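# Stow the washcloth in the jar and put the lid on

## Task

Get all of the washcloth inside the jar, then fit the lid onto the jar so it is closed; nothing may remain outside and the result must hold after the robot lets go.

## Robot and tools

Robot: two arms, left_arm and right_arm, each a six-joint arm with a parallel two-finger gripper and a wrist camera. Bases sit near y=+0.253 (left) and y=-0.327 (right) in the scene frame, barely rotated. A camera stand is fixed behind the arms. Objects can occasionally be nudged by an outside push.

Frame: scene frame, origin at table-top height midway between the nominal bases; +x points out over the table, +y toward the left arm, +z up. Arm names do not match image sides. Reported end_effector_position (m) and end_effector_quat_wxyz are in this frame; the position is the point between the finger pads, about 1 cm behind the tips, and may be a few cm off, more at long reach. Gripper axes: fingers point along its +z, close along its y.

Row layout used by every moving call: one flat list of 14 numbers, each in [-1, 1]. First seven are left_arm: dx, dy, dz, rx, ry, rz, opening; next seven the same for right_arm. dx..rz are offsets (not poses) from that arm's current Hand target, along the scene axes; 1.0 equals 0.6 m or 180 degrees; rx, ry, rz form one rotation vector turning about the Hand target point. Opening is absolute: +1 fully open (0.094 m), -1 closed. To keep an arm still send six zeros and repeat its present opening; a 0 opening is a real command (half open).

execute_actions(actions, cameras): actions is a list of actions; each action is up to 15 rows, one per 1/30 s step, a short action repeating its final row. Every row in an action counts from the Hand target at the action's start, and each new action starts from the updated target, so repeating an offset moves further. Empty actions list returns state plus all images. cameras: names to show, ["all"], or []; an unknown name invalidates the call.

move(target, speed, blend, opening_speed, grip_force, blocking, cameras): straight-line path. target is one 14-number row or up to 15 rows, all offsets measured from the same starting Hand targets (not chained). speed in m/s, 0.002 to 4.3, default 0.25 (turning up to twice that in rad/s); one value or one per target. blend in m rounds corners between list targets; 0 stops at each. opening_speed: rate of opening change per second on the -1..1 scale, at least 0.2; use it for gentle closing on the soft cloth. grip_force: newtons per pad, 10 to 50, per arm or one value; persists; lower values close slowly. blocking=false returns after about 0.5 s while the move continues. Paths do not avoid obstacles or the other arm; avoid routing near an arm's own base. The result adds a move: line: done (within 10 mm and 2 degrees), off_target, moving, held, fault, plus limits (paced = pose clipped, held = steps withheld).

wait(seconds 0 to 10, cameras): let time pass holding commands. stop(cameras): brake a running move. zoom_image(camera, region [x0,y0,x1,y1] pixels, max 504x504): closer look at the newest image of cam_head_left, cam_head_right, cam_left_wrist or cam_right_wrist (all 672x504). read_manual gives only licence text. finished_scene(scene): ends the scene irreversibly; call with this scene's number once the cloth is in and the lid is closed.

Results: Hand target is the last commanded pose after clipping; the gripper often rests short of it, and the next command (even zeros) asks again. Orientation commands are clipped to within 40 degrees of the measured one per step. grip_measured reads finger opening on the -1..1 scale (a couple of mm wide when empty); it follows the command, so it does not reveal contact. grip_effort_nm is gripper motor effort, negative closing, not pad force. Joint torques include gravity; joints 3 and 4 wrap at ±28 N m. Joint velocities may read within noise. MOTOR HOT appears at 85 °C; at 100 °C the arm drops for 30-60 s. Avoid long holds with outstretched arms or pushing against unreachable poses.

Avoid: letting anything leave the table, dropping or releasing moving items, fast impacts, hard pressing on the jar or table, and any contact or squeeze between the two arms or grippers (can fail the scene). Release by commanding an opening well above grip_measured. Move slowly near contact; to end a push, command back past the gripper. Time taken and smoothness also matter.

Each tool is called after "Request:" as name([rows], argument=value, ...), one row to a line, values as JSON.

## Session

Request:
execute_actions(actions=[])

Scene clock: 0.00 s.
left_arm: end_effector_position=(+0.8309, -0.0258, +0.2998) grip_measured=+1.000 grip_effort_nm=n/a end_effector_quat_wxyz=(+0.706, -0.299, +0.571, +0.293) | right_arm: end_effector_position=(+0.3021, -0.2485, +0.3490) grip_measured=+1.000 grip_effort_nm=n/a end_effector_quat_wxyz=(+0.350, -0.568, +0.741, +0.078)
Joint positions: left_arm=[-0.508 2.738 2.746 0.758 -1.325 0.66 0.094] | right_arm=[-0.081 0.815 1.054 -1.311 -0.562 -1.207 0.094]
Joint velocities: within noise
Joint torques (N m): no reading
Heat: left arm: hottest elbow 30 °C; right arm: hottest elbow 30 °C.
Hand target: left_arm +0.8309, -0.0258, +0.3000; +0.708, -0.303, +0.569, +0.290 | right_arm +0.3056, -0.2486, +0.3647; +0.363, -0.569, +0.735, +0.068
Tool commands: left_gripper/opening=+1.0 right_gripper/opening=+1.0

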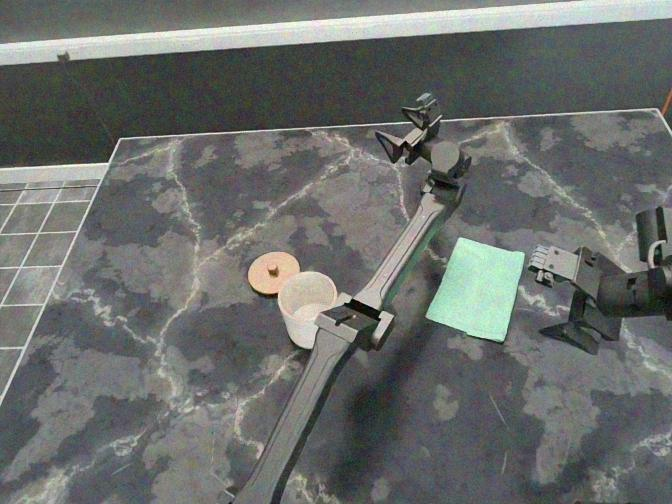

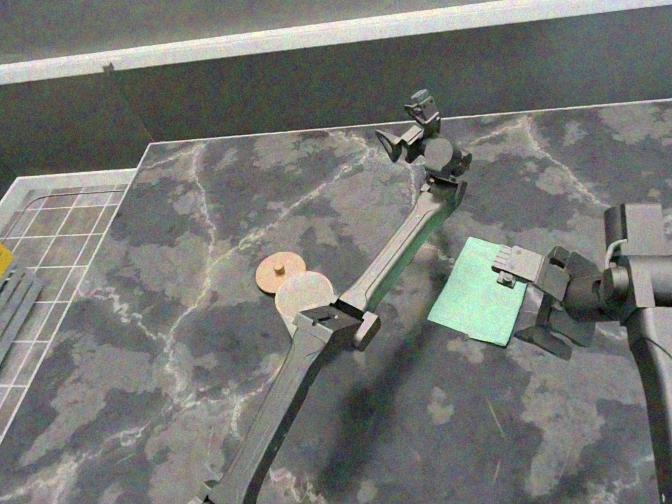

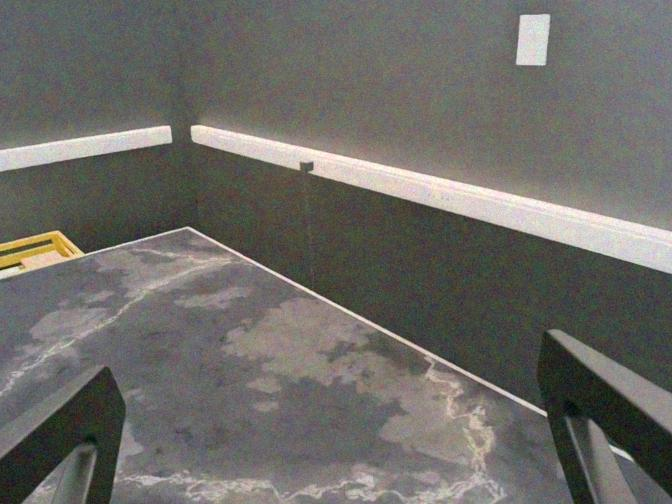

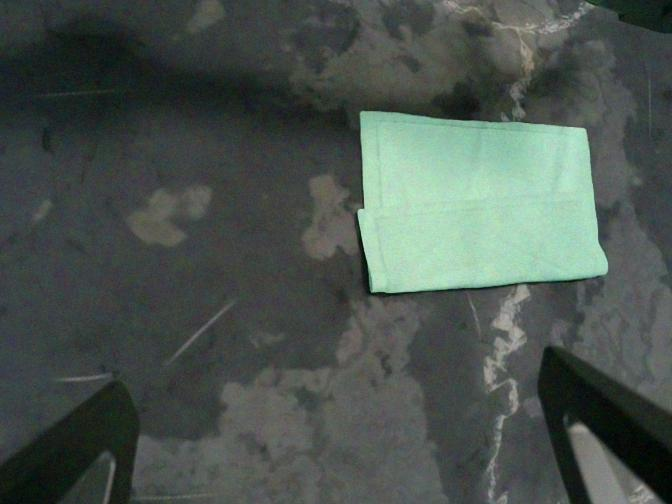

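Request:
move(target=[-0.578, -0.289, -0.15, -0.1151, 0.5772, -0.3124, 1, 0, -0.417, -0.03, 0, 0, 0, 1], speed=0.35, cameras=["all"])

Scene clock: 107.87 s.
left_arm: end_effector_position=(+0.4788, -0.1898, +0.2119) grip_measured=+1.000 grip_effort_nm=-0.08 end_effector_quat_wxyz=(+0.000, +0.183, +0.983, +0.002) | right_arm: end_effector_position=(+0.2999, -0.4861, +0.3221) grip_measured=+1.000 grip_effort_nm=0.00 end_effector_quat_wxyz=(+0.350, -0.533, +0.768, +0.058)
Joint positions: left_arm=[-0.736 2.113 2.218 -1.678 -0.003 -0.377 0.094] | right_arm=[-0.889 1.176 1.228 -1.671 -0.725 -2.087 0.094]
Joint torques (N m): left_arm=[-0.91 -21.54 11.06 -0.25 0.12 0.11] | right_arm=[-0.15 -7.18 13.9 -0.1 -0.34 -0.12]
Heat: left arm: hottest elbow 39 °C; right arm: hottest elbow 46 °C.
Hand target: left_arm +0.4841, -0.1992, +0.2099; +0.000, +0.191, +0.982, +0.000 | right_arm +0.3056, -0.4988, +0.3467; +0.363, -0.569, +0.735, +0.068
Off the commanded pose: left_arm 0.011 m, 1 deg | right_arm 0.028 m, 6 deg.
joint sent to its limit (right arm) — joint 4 (wrist pitch), lower limit; joint 6 (wrist roll), lower limit. The joint targets are off in orientation, not in position.
move: off_target (left_arm, right_arm)

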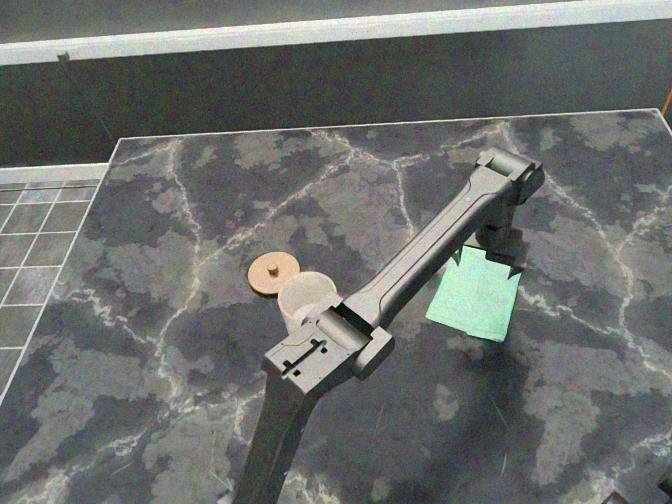

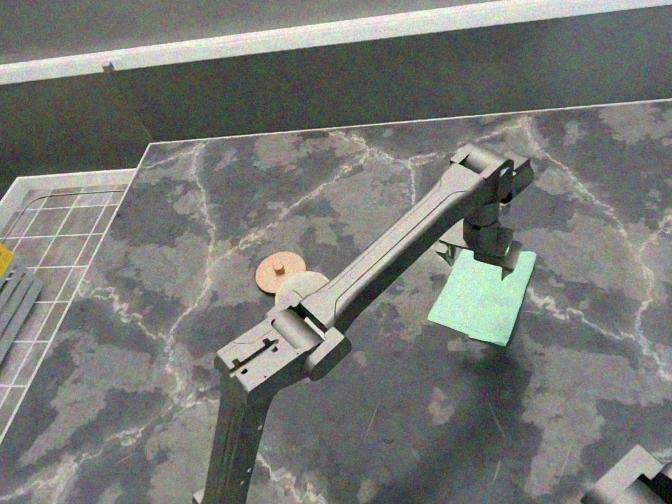

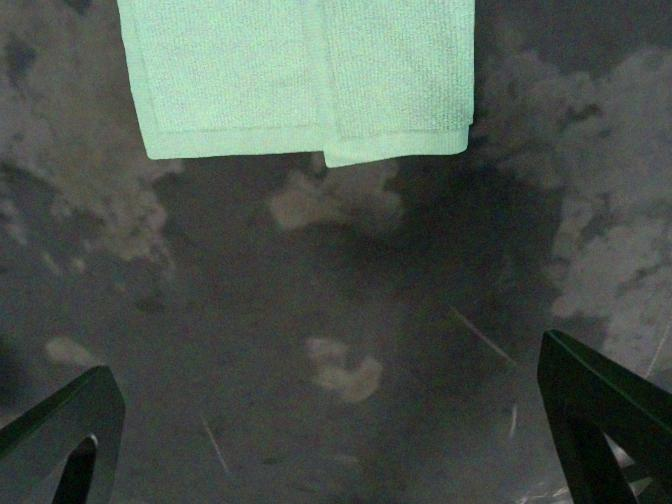

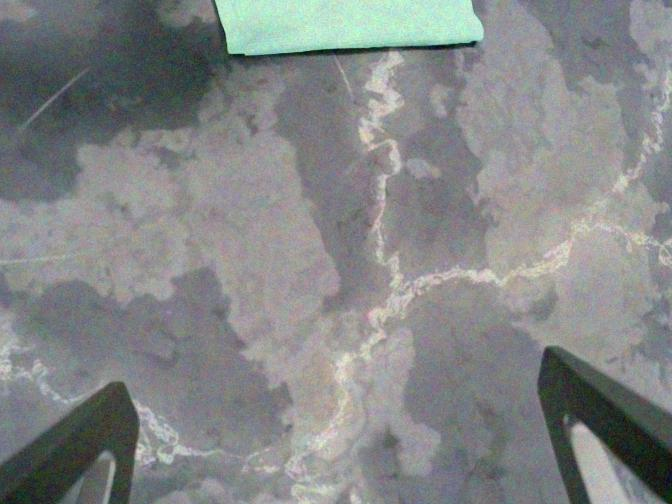

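Request:
move([
  [0, 0, -0.3, 0, 0, 0, 0.7, 0, 0, 0, 0, 0, 0, 1],
  [0, 0, -0.348, 0, 0, 0, 0.7, 0, 0, 0, 0, 0, 0, 1],
  [0, 0, -0.348, 0, 0, 0, -1, 0, 0, 0, 0, 0, 0, 1],
], speed=[0.2, 0.04, 0.04], opening_speed=0.8, cameras=["cam_head_left","cam_left_wrist"])

Scene clock: 129.70 s.
left_arm: end_effector_position=(+0.4878, -0.1995, +0.0268) grip_measured=-0.884 grip_effort_nm=-1.09 end_effector_quat_wxyz=(+0.013, +0.184, +0.983, -0.008) | right_arm: end_effector_position=(+0.2999, -0.4861, +0.3221) grip_measured=+1.000 grip_effort_nm=0.00 end_effector_quat_wxyz=(+0.350, -0.533, +0.768, +0.058)
Joint positions: left_arm=[-0.737 2.196 1.867 -1.211 0 -0.375 0.005] | right_arm=[-0.889 1.176 1.228 -1.671 -0.725 -2.087 0.094]
Joint torques (N m): left_arm=[-0.56 -21.54 6.83 0.73 -0.03 0.09] | right_arm=[-0.21 -7.18 13.9 -0.12 -0.33 -0.13]
Heat: left arm: hottest elbow 41 °C; right arm: hottest elbow 51 °C.
Hand target: left_arm +0.4840, -0.1993, +0.0012; +0.000, +0.191, +0.982, +0.000 | right_arm +0.3056, -0.4988, +0.3467; +0.363, -0.569, +0.735, +0.068
Off the commanded pose: left_arm 0.026 m, 2 deg | right_arm 0.028 m, 6 deg.
joint sent to its limit (right arm) — joint 4 (wrist pitch), lower limit; joint 6 (wrist roll), lower limit. The joint targets are off in orientation, not in position.
move: off_target (left_arm, right_arm); target 3's new opening was sent with left_arm's hand 0.026 m and 2 deg from that target
Images, in order (width x height): cam_head_left 672x504, cam_left_wrist 672x504.

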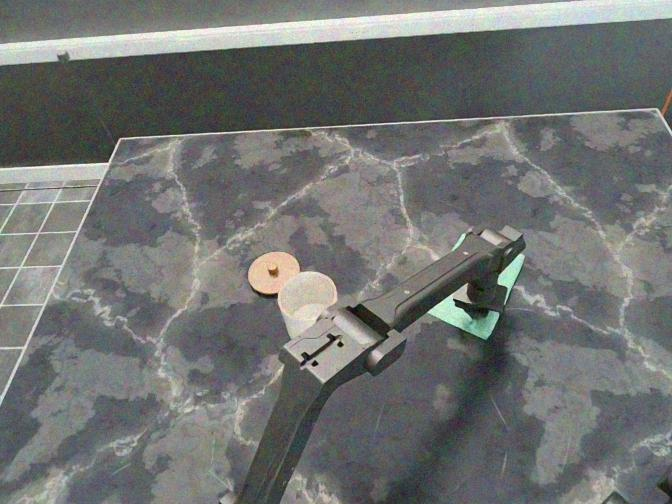

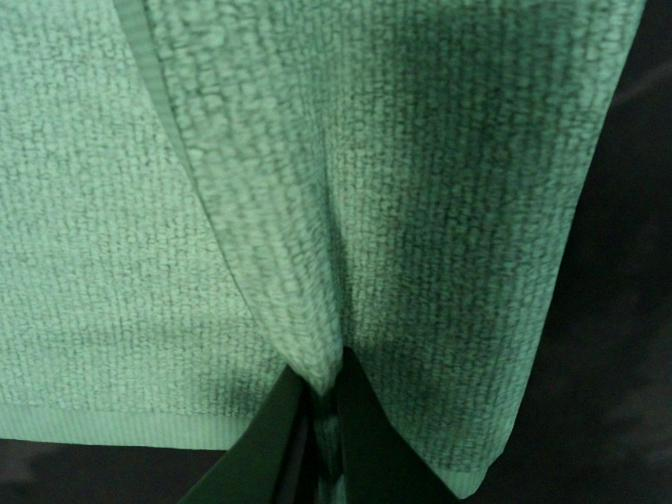

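Request:
move([
  [0, 0, 0.5, 0, 0, 0, -1, 0, 0, 0, 0, 0, 0, 1],
  [-0.015, 0.6, 0.7, 0, 0, 0, -1, 0, 0, 0, 0, 0, 0, 1],
], speed=0.25, blend=0.1, cameras=["cam_head_left","cam_head_right","cam_left_wrist"])

Request:
zoom_image(camera="cam_head_left", region=[180, 80, 460, 360])

Request:
zoom_image(camera="cam_head_right", region=[180, 80, 460, 360])

Scene clock: 147.13 s.
left_arm: end_effector_position=(+0.4808, +0.1617, +0.4211) grip_measured=-0.884 grip_effort_nm=-1.10 end_effector_quat_wxyz=(+0.139, +0.180, +0.974, -0.003) | right_arm: end_effector_position=(+0.2999, -0.4861, +0.3221) grip_measured=+1.000 grip_effort_nm=0.00 end_effector_quat_wxyz=(+0.350, -0.533, +0.768, +0.058)
Joint positions: left_arm=[-0.177 1.523 1.919 -1.688 0.005 0.18 0.005] | right_arm=[-0.889 1.176 1.228 -1.671 -0.725 -2.087 0.094]
Joint torques (N m): left_arm=[-0.38 -14.8 7.06 0.12 -0.04 0.12] | right_arm=[-0.32 -7.06 13.93 -0.13 -0.34 -0.13]
Heat: left arm: hottest elbow 41 °C; right arm: hottest elbow 53 °C.
Hand target: left_arm +0.4752, +0.1607, +0.4211; +0.000, +0.191, +0.982, +0.000 | right_arm +0.3056, -0.4988, +0.3467; +0.363, -0.569, +0.735, +0.068
Off the commanded pose: left_arm 0.006 m, 16 deg | right_arm 0.028 m, 6 deg.
joint sent to its limit (left arm) — joint 4 (wrist pitch), lower limit. The joint targets are off in orientation, not in position.
joint sent to its limit (right arm) — joint 4 (wrist pitch), lower limit; joint 6 (wrist roll), lower limit. The joint targets are off in orientation, not in position.
move: off_target (left_arm, right_arm)
Images, in order (width x height): cam_head_left 672x504, cam_head_right 672x504, cam_left_wrist 672x504.

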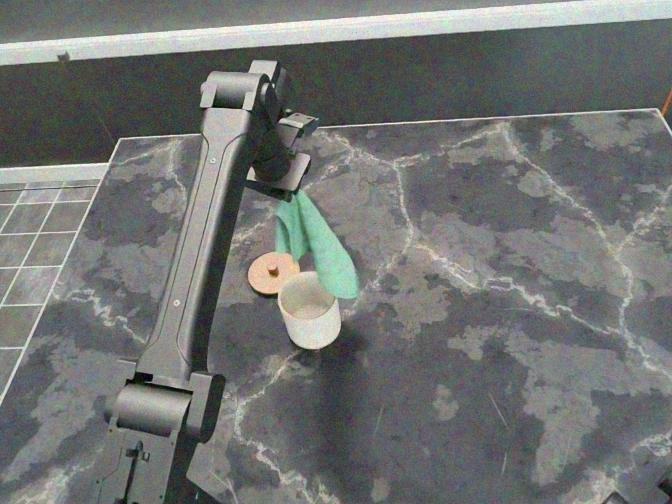

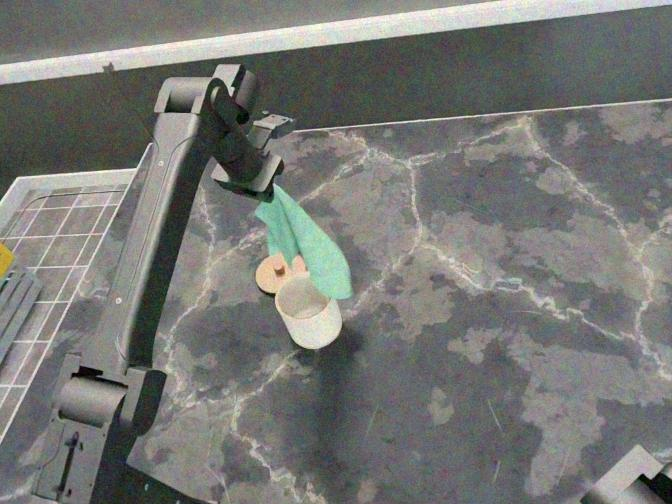

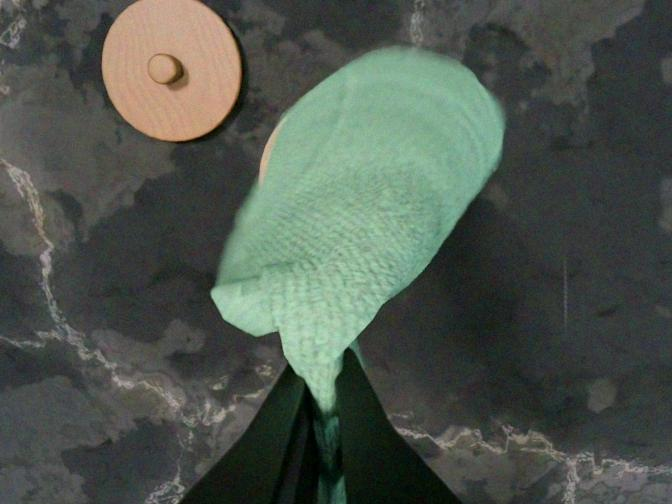

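Scaled by 1.800 from the camera's 672x504 image, which has a finer 960x720 frame.

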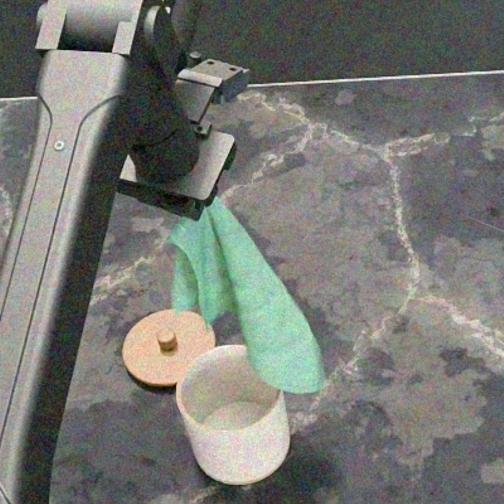

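Scaled by 1.800 from the camera's 672x504 image, which has a finer 960x720 frame.

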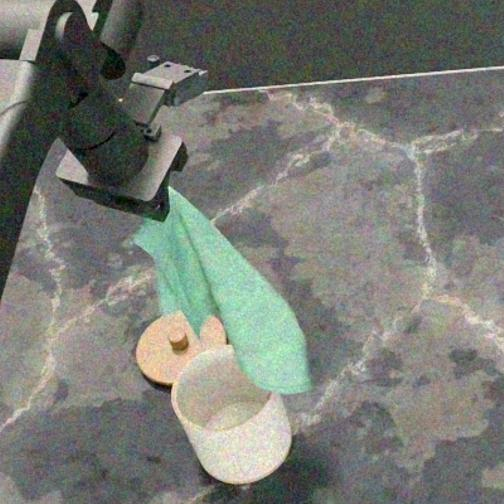

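Request:
wait(seconds=0.5, cameras=["cam_head_left","cam_head_right","cam_left_wrist"])

Request:
zoom_image(camera="cam_head_left", region=[180, 80, 460, 360])

Request:
zoom_image(camera="cam_head_right", region=[180, 80, 460, 360])

Scene clock: 162.33 s.
left_arm: end_effector_position=(+0.4808, +0.1618, +0.4211) grip_measured=-0.884 grip_effort_nm=-1.10 end_effector_quat_wxyz=(+0.139, +0.180, +0.974, -0.003) | right_arm: end_effector_position=(+0.2999, -0.4861, +0.3221) grip_measured=+1.000 grip_effort_nm=0.00 end_effector_quat_wxyz=(+0.350, -0.533, +0.768, +0.058)
Joint positions: left_arm=[-0.177 1.523 1.919 -1.688 0.005 0.18 0.005] | right_arm=[-0.889 1.176 1.228 -1.671 -0.725 -2.087 0.094]
Joint torques (N m): left_arm=[-0.67 -14.74 7.01 0.23 -0.07 0.11] | right_arm=[-0.21 -7.18 13.91 -0.14 -0.34 -0.13]
Heat: left arm: hottest elbow 41 °C; right arm: hottest elbow 54 °C.
Hand target: left_arm +0.4752, +0.1607, +0.4211; +0.000, +0.191, +0.982, +0.000 | right_arm +0.3056, -0.4988, +0.3467; +0.363, -0.569, +0.735, +0.068
Tool commands: left_gripper/opening=-1.0 right_gripper/opening=+1.0
Off the commanded pose: left_arm 0.006 m, 16 deg | right_arm 0.028 m, 6 deg.
wait: 0.50 s; at rest from the start
Images, in order (width x height): cam_head_left 672x504, cam_head_right 672x504, cam_left_wrist 672x504.

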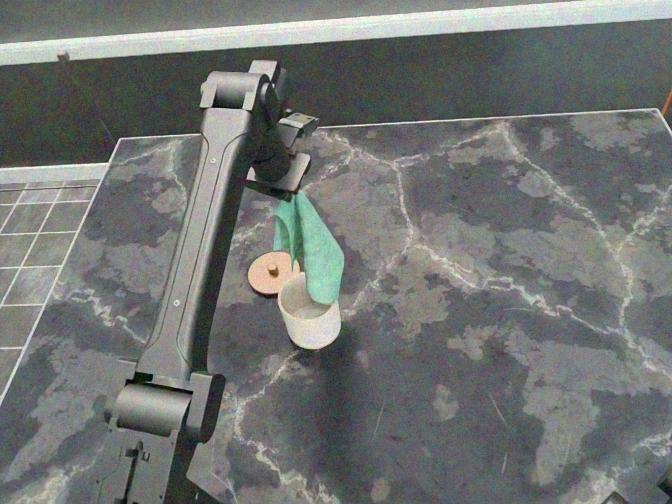

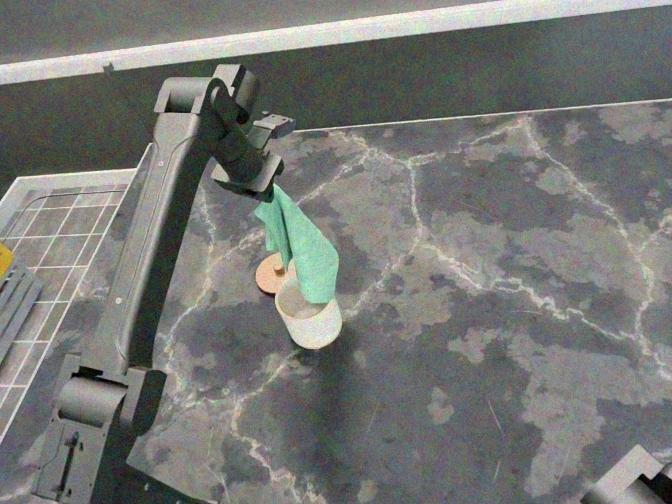

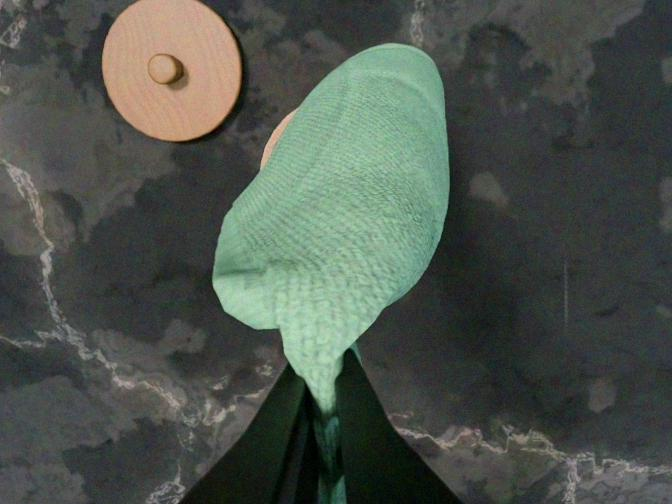

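Scaled by 1.800 from the camera's 672x504 image, which has a finer 960x720 frame.

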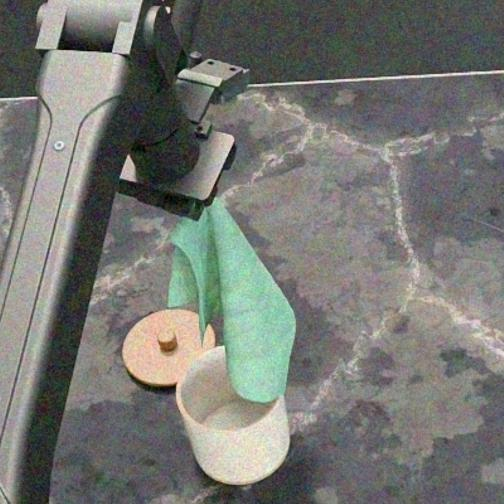

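Scaled by 1.800 from the camera's 672x504 image, which has a finer 960x720 frame.

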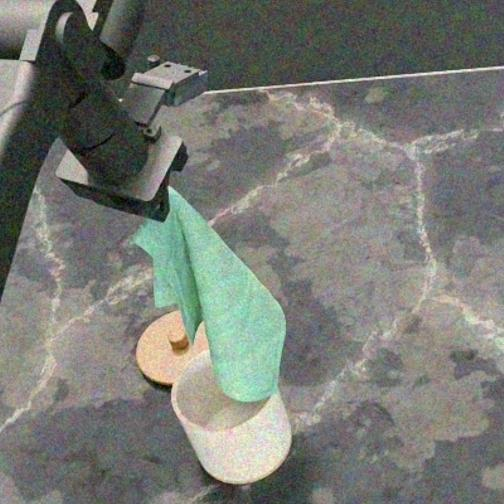

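Request:
move([
  [0.013, 0.048, -0.035, 0, 0, 0, -1, 0, 0, 0, 0, 0, 0, 1],
  [0.0167, 0.048, -0.2, 0, 0, 0, -1, 0, 0, 0, 0, 0, 0, 1],
  [0.013, 0.024, -0.28, 0, 0, 0, -1, 0, 0, 0, 0, 0, 0, 1],
], speed=0.12, blend=[0.01, 0.02, 0], cameras=["cam_head_left","cam_head_right","cam_left_wrist"])

Request:
zoom_image(camera="cam_head_left", region=[200, 160, 420, 380])

Request:
zoom_image(camera="cam_head_right", region=[200, 160, 420, 380])

Scene clock: 189.47 s.
left_arm: end_effector_position=(+0.4790, +0.1779, +0.2650) grip_measured=-0.884 grip_effort_nm=-1.10 end_effector_quat_wxyz=(+0.007, +0.194, +0.981, -0.001) | right_arm: end_effector_position=(+0.2999, -0.4861, +0.3221) grip_measured=+1.000 grip_effort_nm=0.00 end_effector_quat_wxyz=(+0.350, -0.533, +0.768, +0.058)
Joint positions: left_arm=[-0.145 1.604 1.62 -1.573 0.003 0.237 0.005] | right_arm=[-0.889 1.176 1.228 -1.671 -0.725 -2.087 0.094]
Joint torques (N m): left_arm=[-1.2 -14.04 7.27 0.73 0 -0.08] | right_arm=[-0.26 -7.24 13.93 -0.16 -0.32 -0.14]
Heat: left arm: hottest elbow 40 °C; right arm: hottest elbow 56 °C.
Hand target: left_arm +0.4828, +0.1751, +0.2531; +0.000, +0.191, +0.982, +0.000 | right_arm +0.3056, -0.4988, +0.3467; +0.363, -0.569, +0.735, +0.068
Off the commanded pose: left_arm 0.013 m, 1 deg | right_arm 0.028 m, 6 deg.
joint sent to its limit (right arm) — joint 4 (wrist pitch), lower limit; joint 6 (wrist roll), lower limit. The joint targets are off in orientation, not in position.
move: off_target (left_arm, right_arm)
Images, in order (width x height): cam_head_left 672x504, cam_head_right 672x504, cam_left_wrist 672x504.

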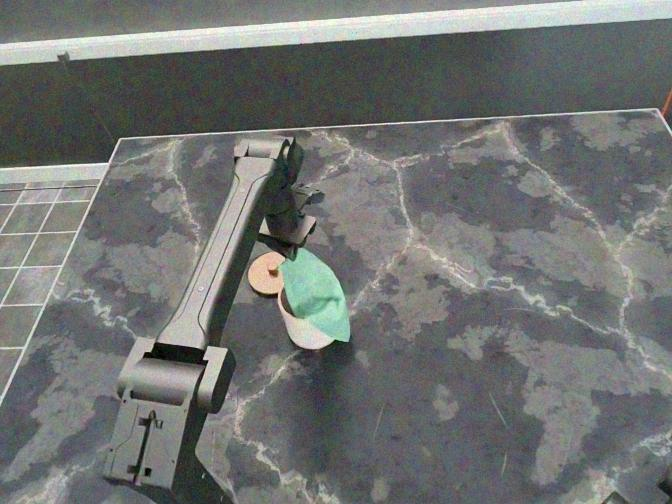

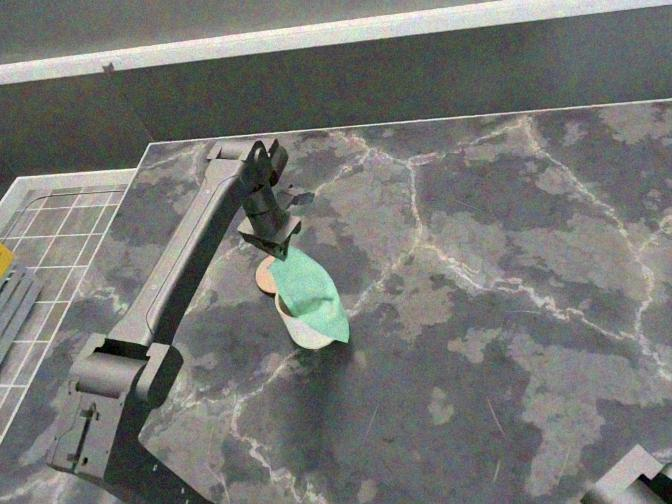

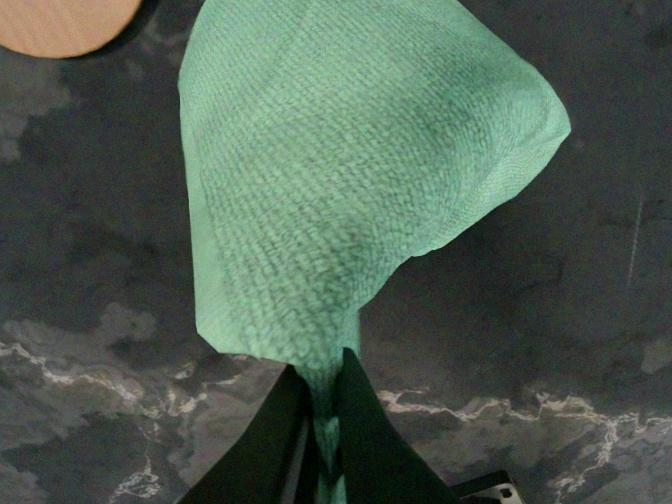

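Scaled by 2.291 from the camera's 672x504 image, which has a finer 960x720 frame.

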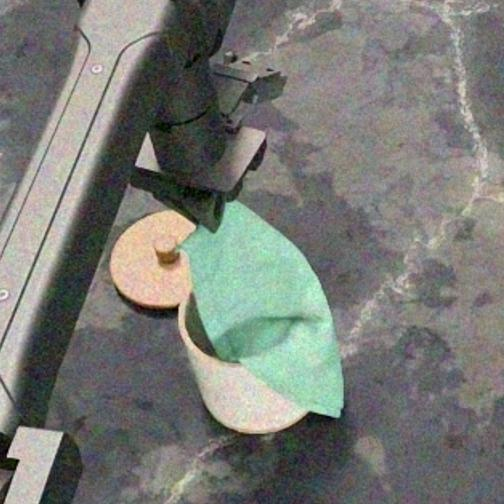

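Scaled by 2.291 from the camera's 672x504 image, which has a finer 960x720 frame.

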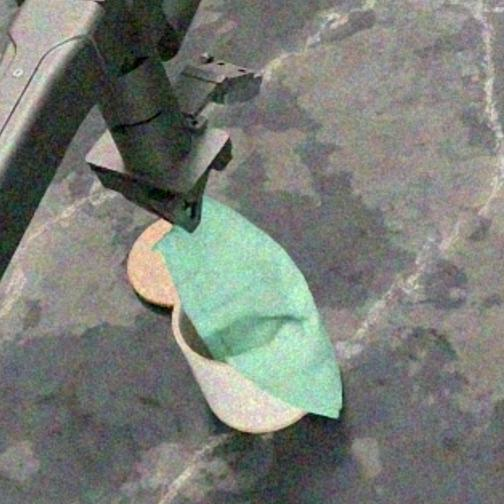

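Request:
move([
  [0, 0, 0.2, -0.016, -0.086, 0, -1, 0, 0, 0, 0, 0, 0, 1],
  [0.015, 0.04, 0.26, -0.016, -0.086, 0, -1, 0, 0, 0, 0, 0, 0, 1],
], speed=0.15, blend=0.02, cameras=[])

Request:
wait(seconds=0.5, cameras=["cam_head_left","cam_head_right","cam_left_wrist"])

Request:
zoom_image(camera="cam_head_left", region=[200, 160, 420, 380])

Request:
zoom_image(camera="cam_head_right", region=[200, 160, 420, 380])

Scene clock: 236.83 s.
left_arm: end_effector_position=(+0.4832, +0.1994, +0.3974) grip_measured=-0.884 grip_effort_nm=-1.10 end_effector_quat_wxyz=(+0.128, +0.184, +0.974, +0.001) | right_arm: end_effector_position=(+0.2999, -0.4861, +0.3221) grip_measured=+1.000 grip_effort_nm=0.00 end_effector_quat_wxyz=(+0.350, -0.533, +0.768, +0.058)
Joint positions: left_arm=[-0.095 1.506 1.838 -1.646 0.02 0.268 0.005] | right_arm=[-0.889 1.176 1.228 -1.671 -0.725 -2.087 0.094]
Joint torques (N m): left_arm=[-0.5 -12.34 11.44 0.21 0.13 0.1] | right_arm=[-0.21 -7.12 13.91 -0.13 -0.33 -0.13]
Heat: left arm: hottest elbow 40 °C; right arm: hottest elbow 58 °C.
Hand target: left_arm +0.4919, +0.1992, +0.4092; +0.137, +0.189, +0.972, +0.001 | right_arm +0.3056, -0.4988, +0.3467; +0.363, -0.569, +0.735, +0.068
Off the commanded pose: left_arm 0.014 m, 1 deg | right_arm 0.028 m, 6 deg.
joint sent to its limit (right arm) — joint 4 (wrist pitch), lower limit; joint 6 (wrist roll), lower limit. The joint targets are off in orientation, not in position.
move: off_target (left_arm, right_arm)
No camera images: "cameras" was empty.

Scene clock: 237.33 s.
left_arm: end_effector_position=(+0.4832, +0.1994, +0.3974) grip_measured=-0.884 grip_effort_nm=-1.10 end_effector_quat_wxyz=(+0.128, +0.184, +0.974, +0.001) | right_arm: end_effector_position=(+0.2999, -0.4861, +0.3221) grip_measured=+1.000 grip_effort_nm=0.00 end_effector_quat_wxyz=(+0.350, -0.533, +0.768, +0.058)
Joint positions: left_arm=[-0.095 1.506 1.838 -1.647 0.02 0.269 0.005] | right_arm=[-0.889 1.176 1.228 -1.671 -0.725 -2.087 0.094]
Joint torques (N m): left_arm=[-0.44 -12.81 11.32 0.13 0.15 0.12] | right_arm=[-0.21 -7.12 13.93 -0.14 -0.32 -0.14]
Heat: left arm: hottest elbow 40 °C; right arm: hottest elbow 58 °C.
Hand target: left_arm +0.4918, +0.1992, +0.4092; +0.137, +0.189, +0.972, +0.001 | right_arm +0.3056, -0.4988, +0.3467; +0.363, -0.569, +0.735, +0.068
Tool commands: left_gripper/opening=-1.0 right_gripper/opening=+1.0
Off the commanded pose: left_arm 0.015 m, 1 deg | right_arm 0.028 m, 6 deg.
wait: 0.50 s; at rest by 0.17 s
Images, in order (width x height): cam_head_left 672x504, cam_head_right 672x504, cam_left_wrist 672x504.

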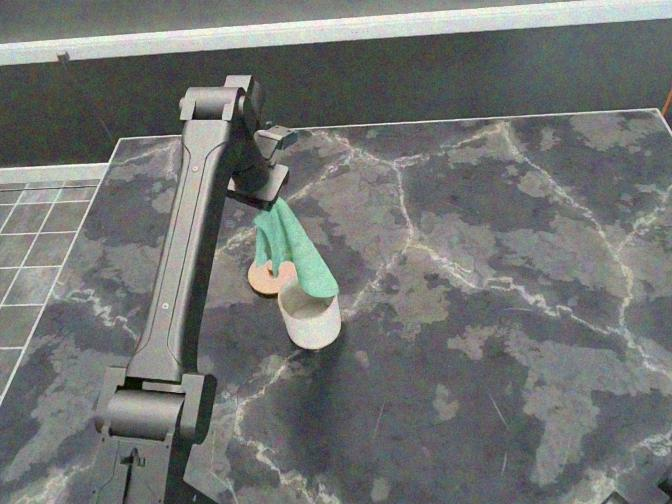

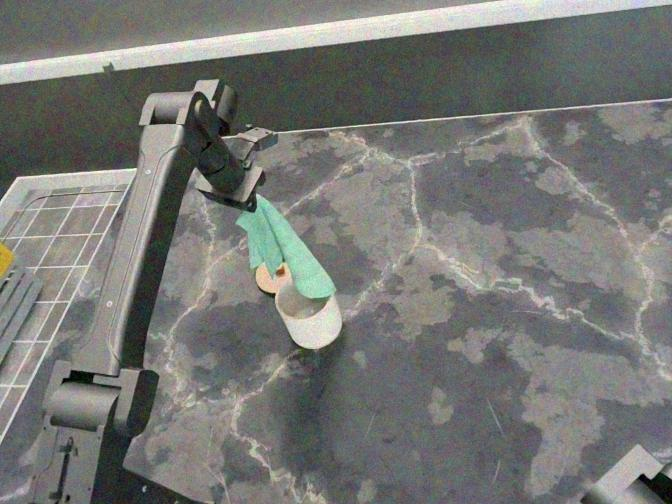

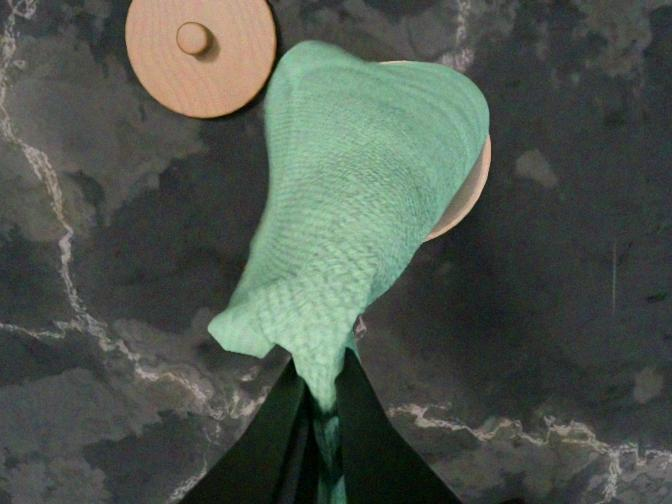

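Scaled by 2.291 from the camera's 672x504 image, which has a finer 960x720 frame.

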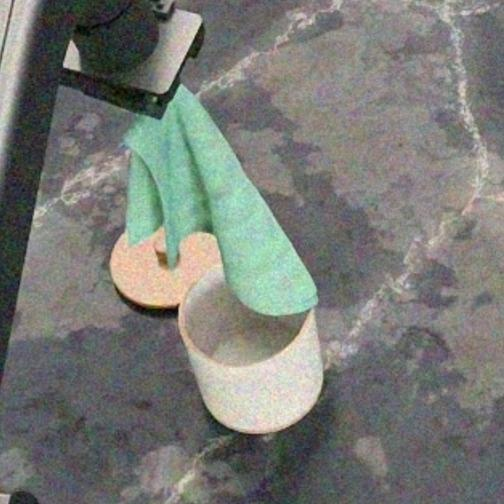

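Scaled by 2.291 from the camera's 672x504 image, which has a finer 960x720 frame.

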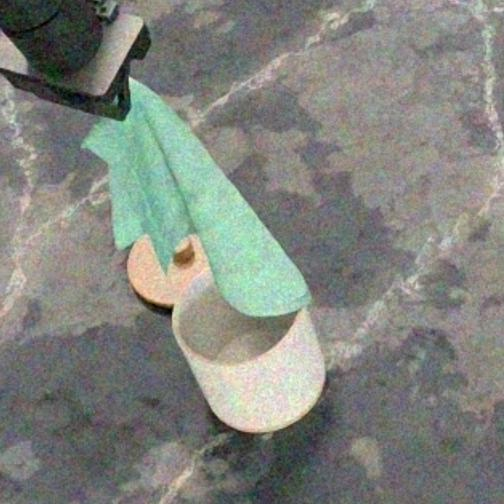

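Request:
move([
  [0, 0.05, 0.0, 0, 0, 0, -1, 0, 0, 0, 0, 0, 0, 1],
  [0, 0.05, -0.15, 0, 0, 0, -1, 0, 0, 0, 0, 0, 0, 1],
  [0, -0.025, -0.18, 0, 0, 0, -1, 0, 0, 0, 0, 0, 0, 1],
], speed=0.1, blend=[0.005, 0.02, 0], cameras=["cam_head_left","cam_head_right","cam_left_wrist"])

Request:
zoom_image(camera="cam_head_left", region=[200, 160, 420, 380])

Request:
zoom_image(camera="cam_head_right", region=[200, 160, 420, 380])

Scene clock: 257.03 s.
left_arm: end_effector_position=(+0.4919, +0.1851, +0.2986) grip_measured=-0.884 grip_effort_nm=-1.10 end_effector_quat_wxyz=(+0.128, +0.194, +0.973, +0.000) | right_arm: end_effector_position=(+0.2999, -0.4861, +0.3221) grip_measured=+1.000 grip_effort_nm=0.00 end_effector_quat_wxyz=(+0.350, -0.533, +0.768, +0.058)
Joint positions: left_arm=[-0.122 1.48 1.545 -1.378 0.016 0.261 0.005] | right_arm=[-0.889 1.176 1.228 -1.671 -0.725 -2.087 0.094]
Joint torques (N m): left_arm=[-1.14 -15.38 7.56 1.26 -0.06 -0.1] | right_arm=[-0.21 -7.3 13.91 -0.1 -0.34 -0.13]
Heat: left arm: hottest elbow 41 °C; right arm: hottest elbow 59 °C.
Hand target: left_arm +0.4918, +0.1841, +0.3012; +0.137, +0.189, +0.972, +0.001 | right_arm +0.3056, -0.4988, +0.3467; +0.363, -0.569, +0.735, +0.068
Off the commanded pose: left_arm 0.003 m, 1 deg | right_arm 0.028 m, 6 deg.
joint sent to its limit (right arm) — joint 4 (wrist pitch), lower limit; joint 6 (wrist roll), lower limit. The joint targets are off in orientation, not in position.
move: off_target (right_arm)
Images, in order (width x height): cam_head_left 672x504, cam_head_right 672x504, cam_left_wrist 672x504.

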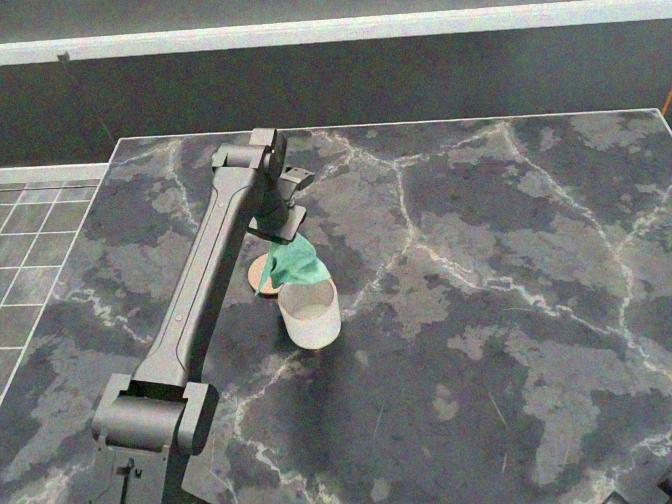

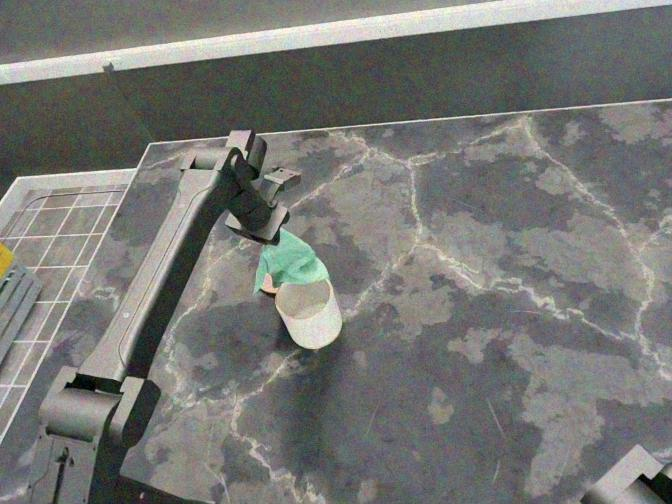

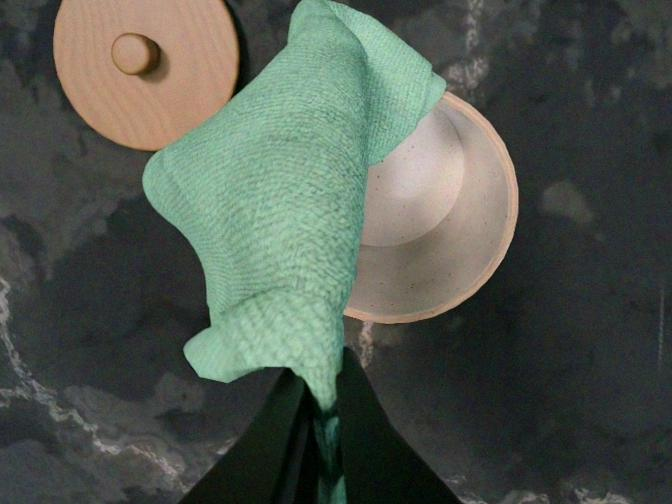

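Scaled by 2.291 from the camera's 672x504 image, which has a finer 960x720 frame.

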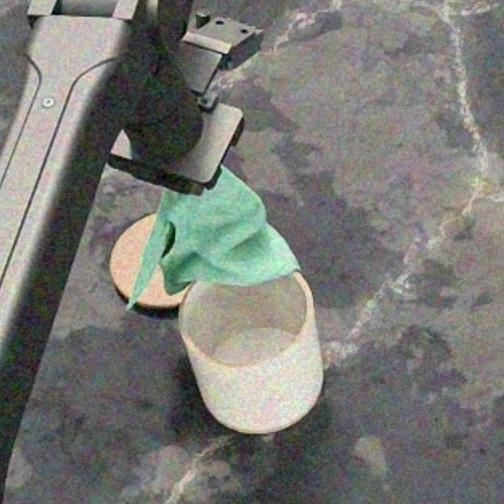

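Scaled by 2.291 from the camera's 672x504 image, which has a finer 960x720 frame.

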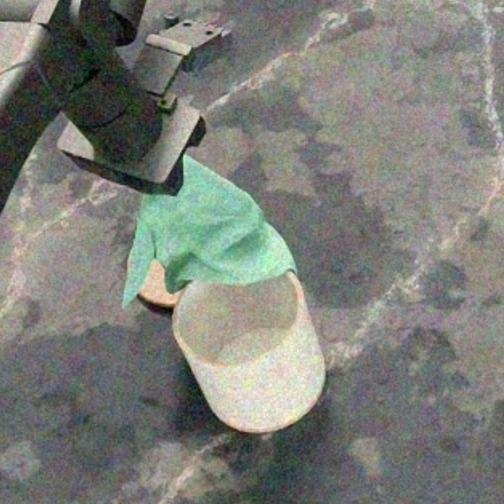

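Request:
move([
  [-0.03, 0.0, 0.17, 0, 0, 0, -1, 0, 0, 0, 0, 0, 0, 1],
  [-0.11, 0.075, 0.18, 0, 0, 0, -1, 0, 0, 0, 0, 0, 0, 1],
], speed=0.15, blend=0.02, cameras=[])

Request:
wait(seconds=0.6, cameras=["cam_head_left","cam_head_right","cam_left_wrist"])

Request:
zoom_image(camera="cam_head_left", region=[200, 160, 420, 380])

Request:
zoom_image(camera="cam_head_right", region=[200, 160, 420, 380])

Scene clock: 290.27 s.
left_arm: end_effector_position=(+0.4292, +0.2274, +0.4127) grip_measured=-0.884 grip_effort_nm=-1.10 end_effector_quat_wxyz=(+0.146, +0.185, +0.972, +0.002) | right_arm: end_effector_position=(+0.2999, -0.4861, +0.3221) grip_measured=+1.000 grip_effort_nm=0.00 end_effector_quat_wxyz=(+0.350, -0.533, +0.768, +0.058)
Joint positions: left_arm=[-0.036 1.348 1.71 -1.642 0.037 0.327 0.005] | right_arm=[-0.889 1.176 1.228 -1.671 -0.725 -2.087 0.094]
Joint torques (N m): left_arm=[-0.09 -11.28 7.19 0.12 0.18 0.1] | right_arm=[-0.21 -7.18 13.93 -0.13 -0.33 -0.13]
Heat: left arm: hottest elbow 40 °C; right arm: hottest elbow 59 °C.
Hand target: left_arm +0.4258, +0.2290, +0.4091; +0.137, +0.189, +0.972, +0.001 | right_arm +0.3056, -0.4988, +0.3467; +0.363, -0.569, +0.735, +0.068
Off the commanded pose: left_arm 0.005 m, 1 deg | right_arm 0.028 m, 6 deg.
joint sent to its limit (right arm) — joint 4 (wrist pitch), lower limit; joint 6 (wrist roll), lower limit. The joint targets are off in orientation, not in position.
move: off_target (right_arm)
No camera images: "cameras" was empty.

Scene clock: 290.87 s.
left_arm: end_effector_position=(+0.4292, +0.2274, +0.4127) grip_measured=-0.884 grip_effort_nm=-1.10 end_effector_quat_wxyz=(+0.146, +0.185, +0.972, +0.002) | right_arm: end_effector_position=(+0.2999, -0.4861, +0.3221) grip_measured=+1.000 grip_effort_nm=0.00 end_effector_quat_wxyz=(+0.350, -0.533, +0.768, +0.058)
Joint positions: left_arm=[-0.036 1.348 1.71 -1.642 0.037 0.327 0.005] | right_arm=[-0.889 1.176 1.228 -1.671 -0.725 -2.087 0.094]
Joint torques (N m): left_arm=[-0.32 -11.34 7.08 0.32 0.2 0.11] | right_arm=[-0.15 -7.24 13.89 -0.12 -0.33 -0.12]
Heat: left arm: hottest elbow 40 °C; right arm: hottest elbow 60 °C.
Hand target: left_arm +0.4258, +0.2290, +0.4091; +0.137, +0.189, +0.972, +0.001 | right_arm +0.3056, -0.4988, +0.3467; +0.363, -0.569, +0.735, +0.068
Tool commands: left_gripper/opening=-1.0 right_gripper/opening=+1.0
Off the commanded pose: left_arm 0.005 m, 1 deg | right_arm 0.028 m, 6 deg.
wait: 0.60 s; at rest by 0.17 s
Images, in order (width x height): cam_head_left 672x504, cam_head_right 672x504, cam_left_wrist 672x504.

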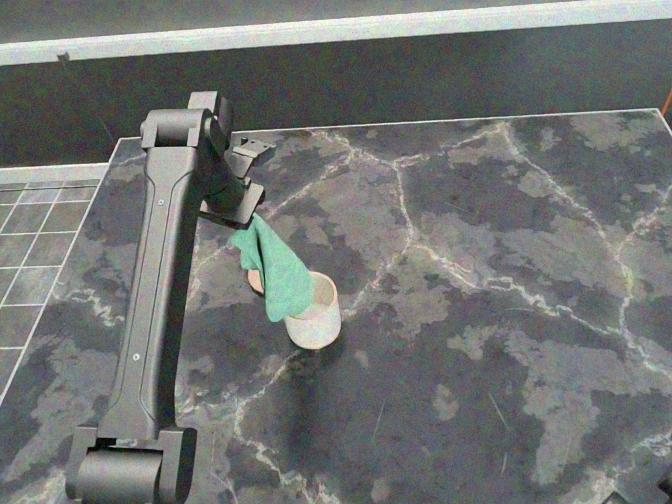

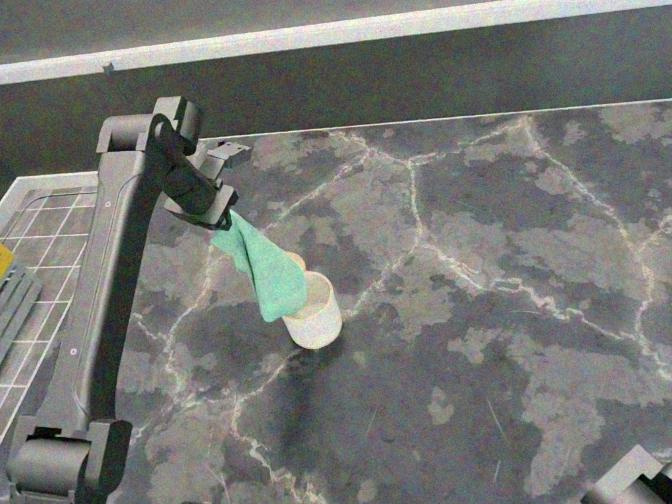

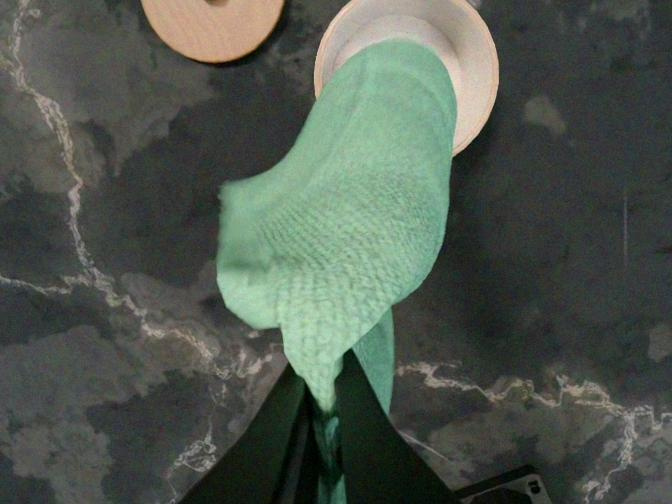

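Scaled by 2.291 from the camera's 672x504 image, which has a finer 960x720 frame.

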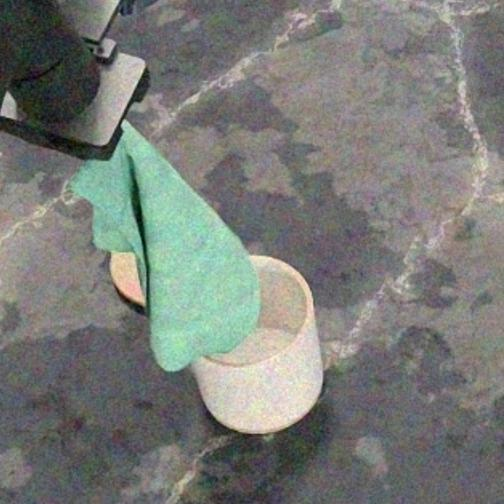

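Scaled by 2.291 from the camera's 672x504 image, which has a finer 960x720 frame.

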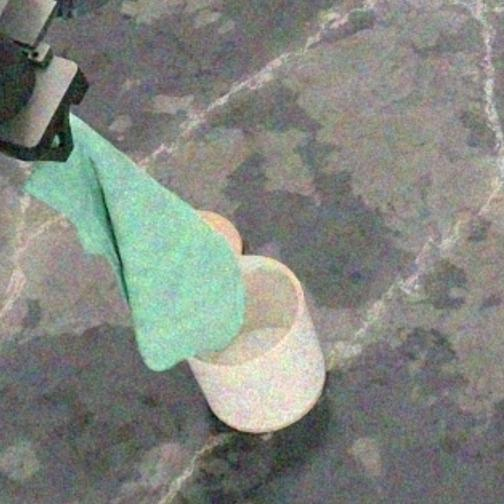

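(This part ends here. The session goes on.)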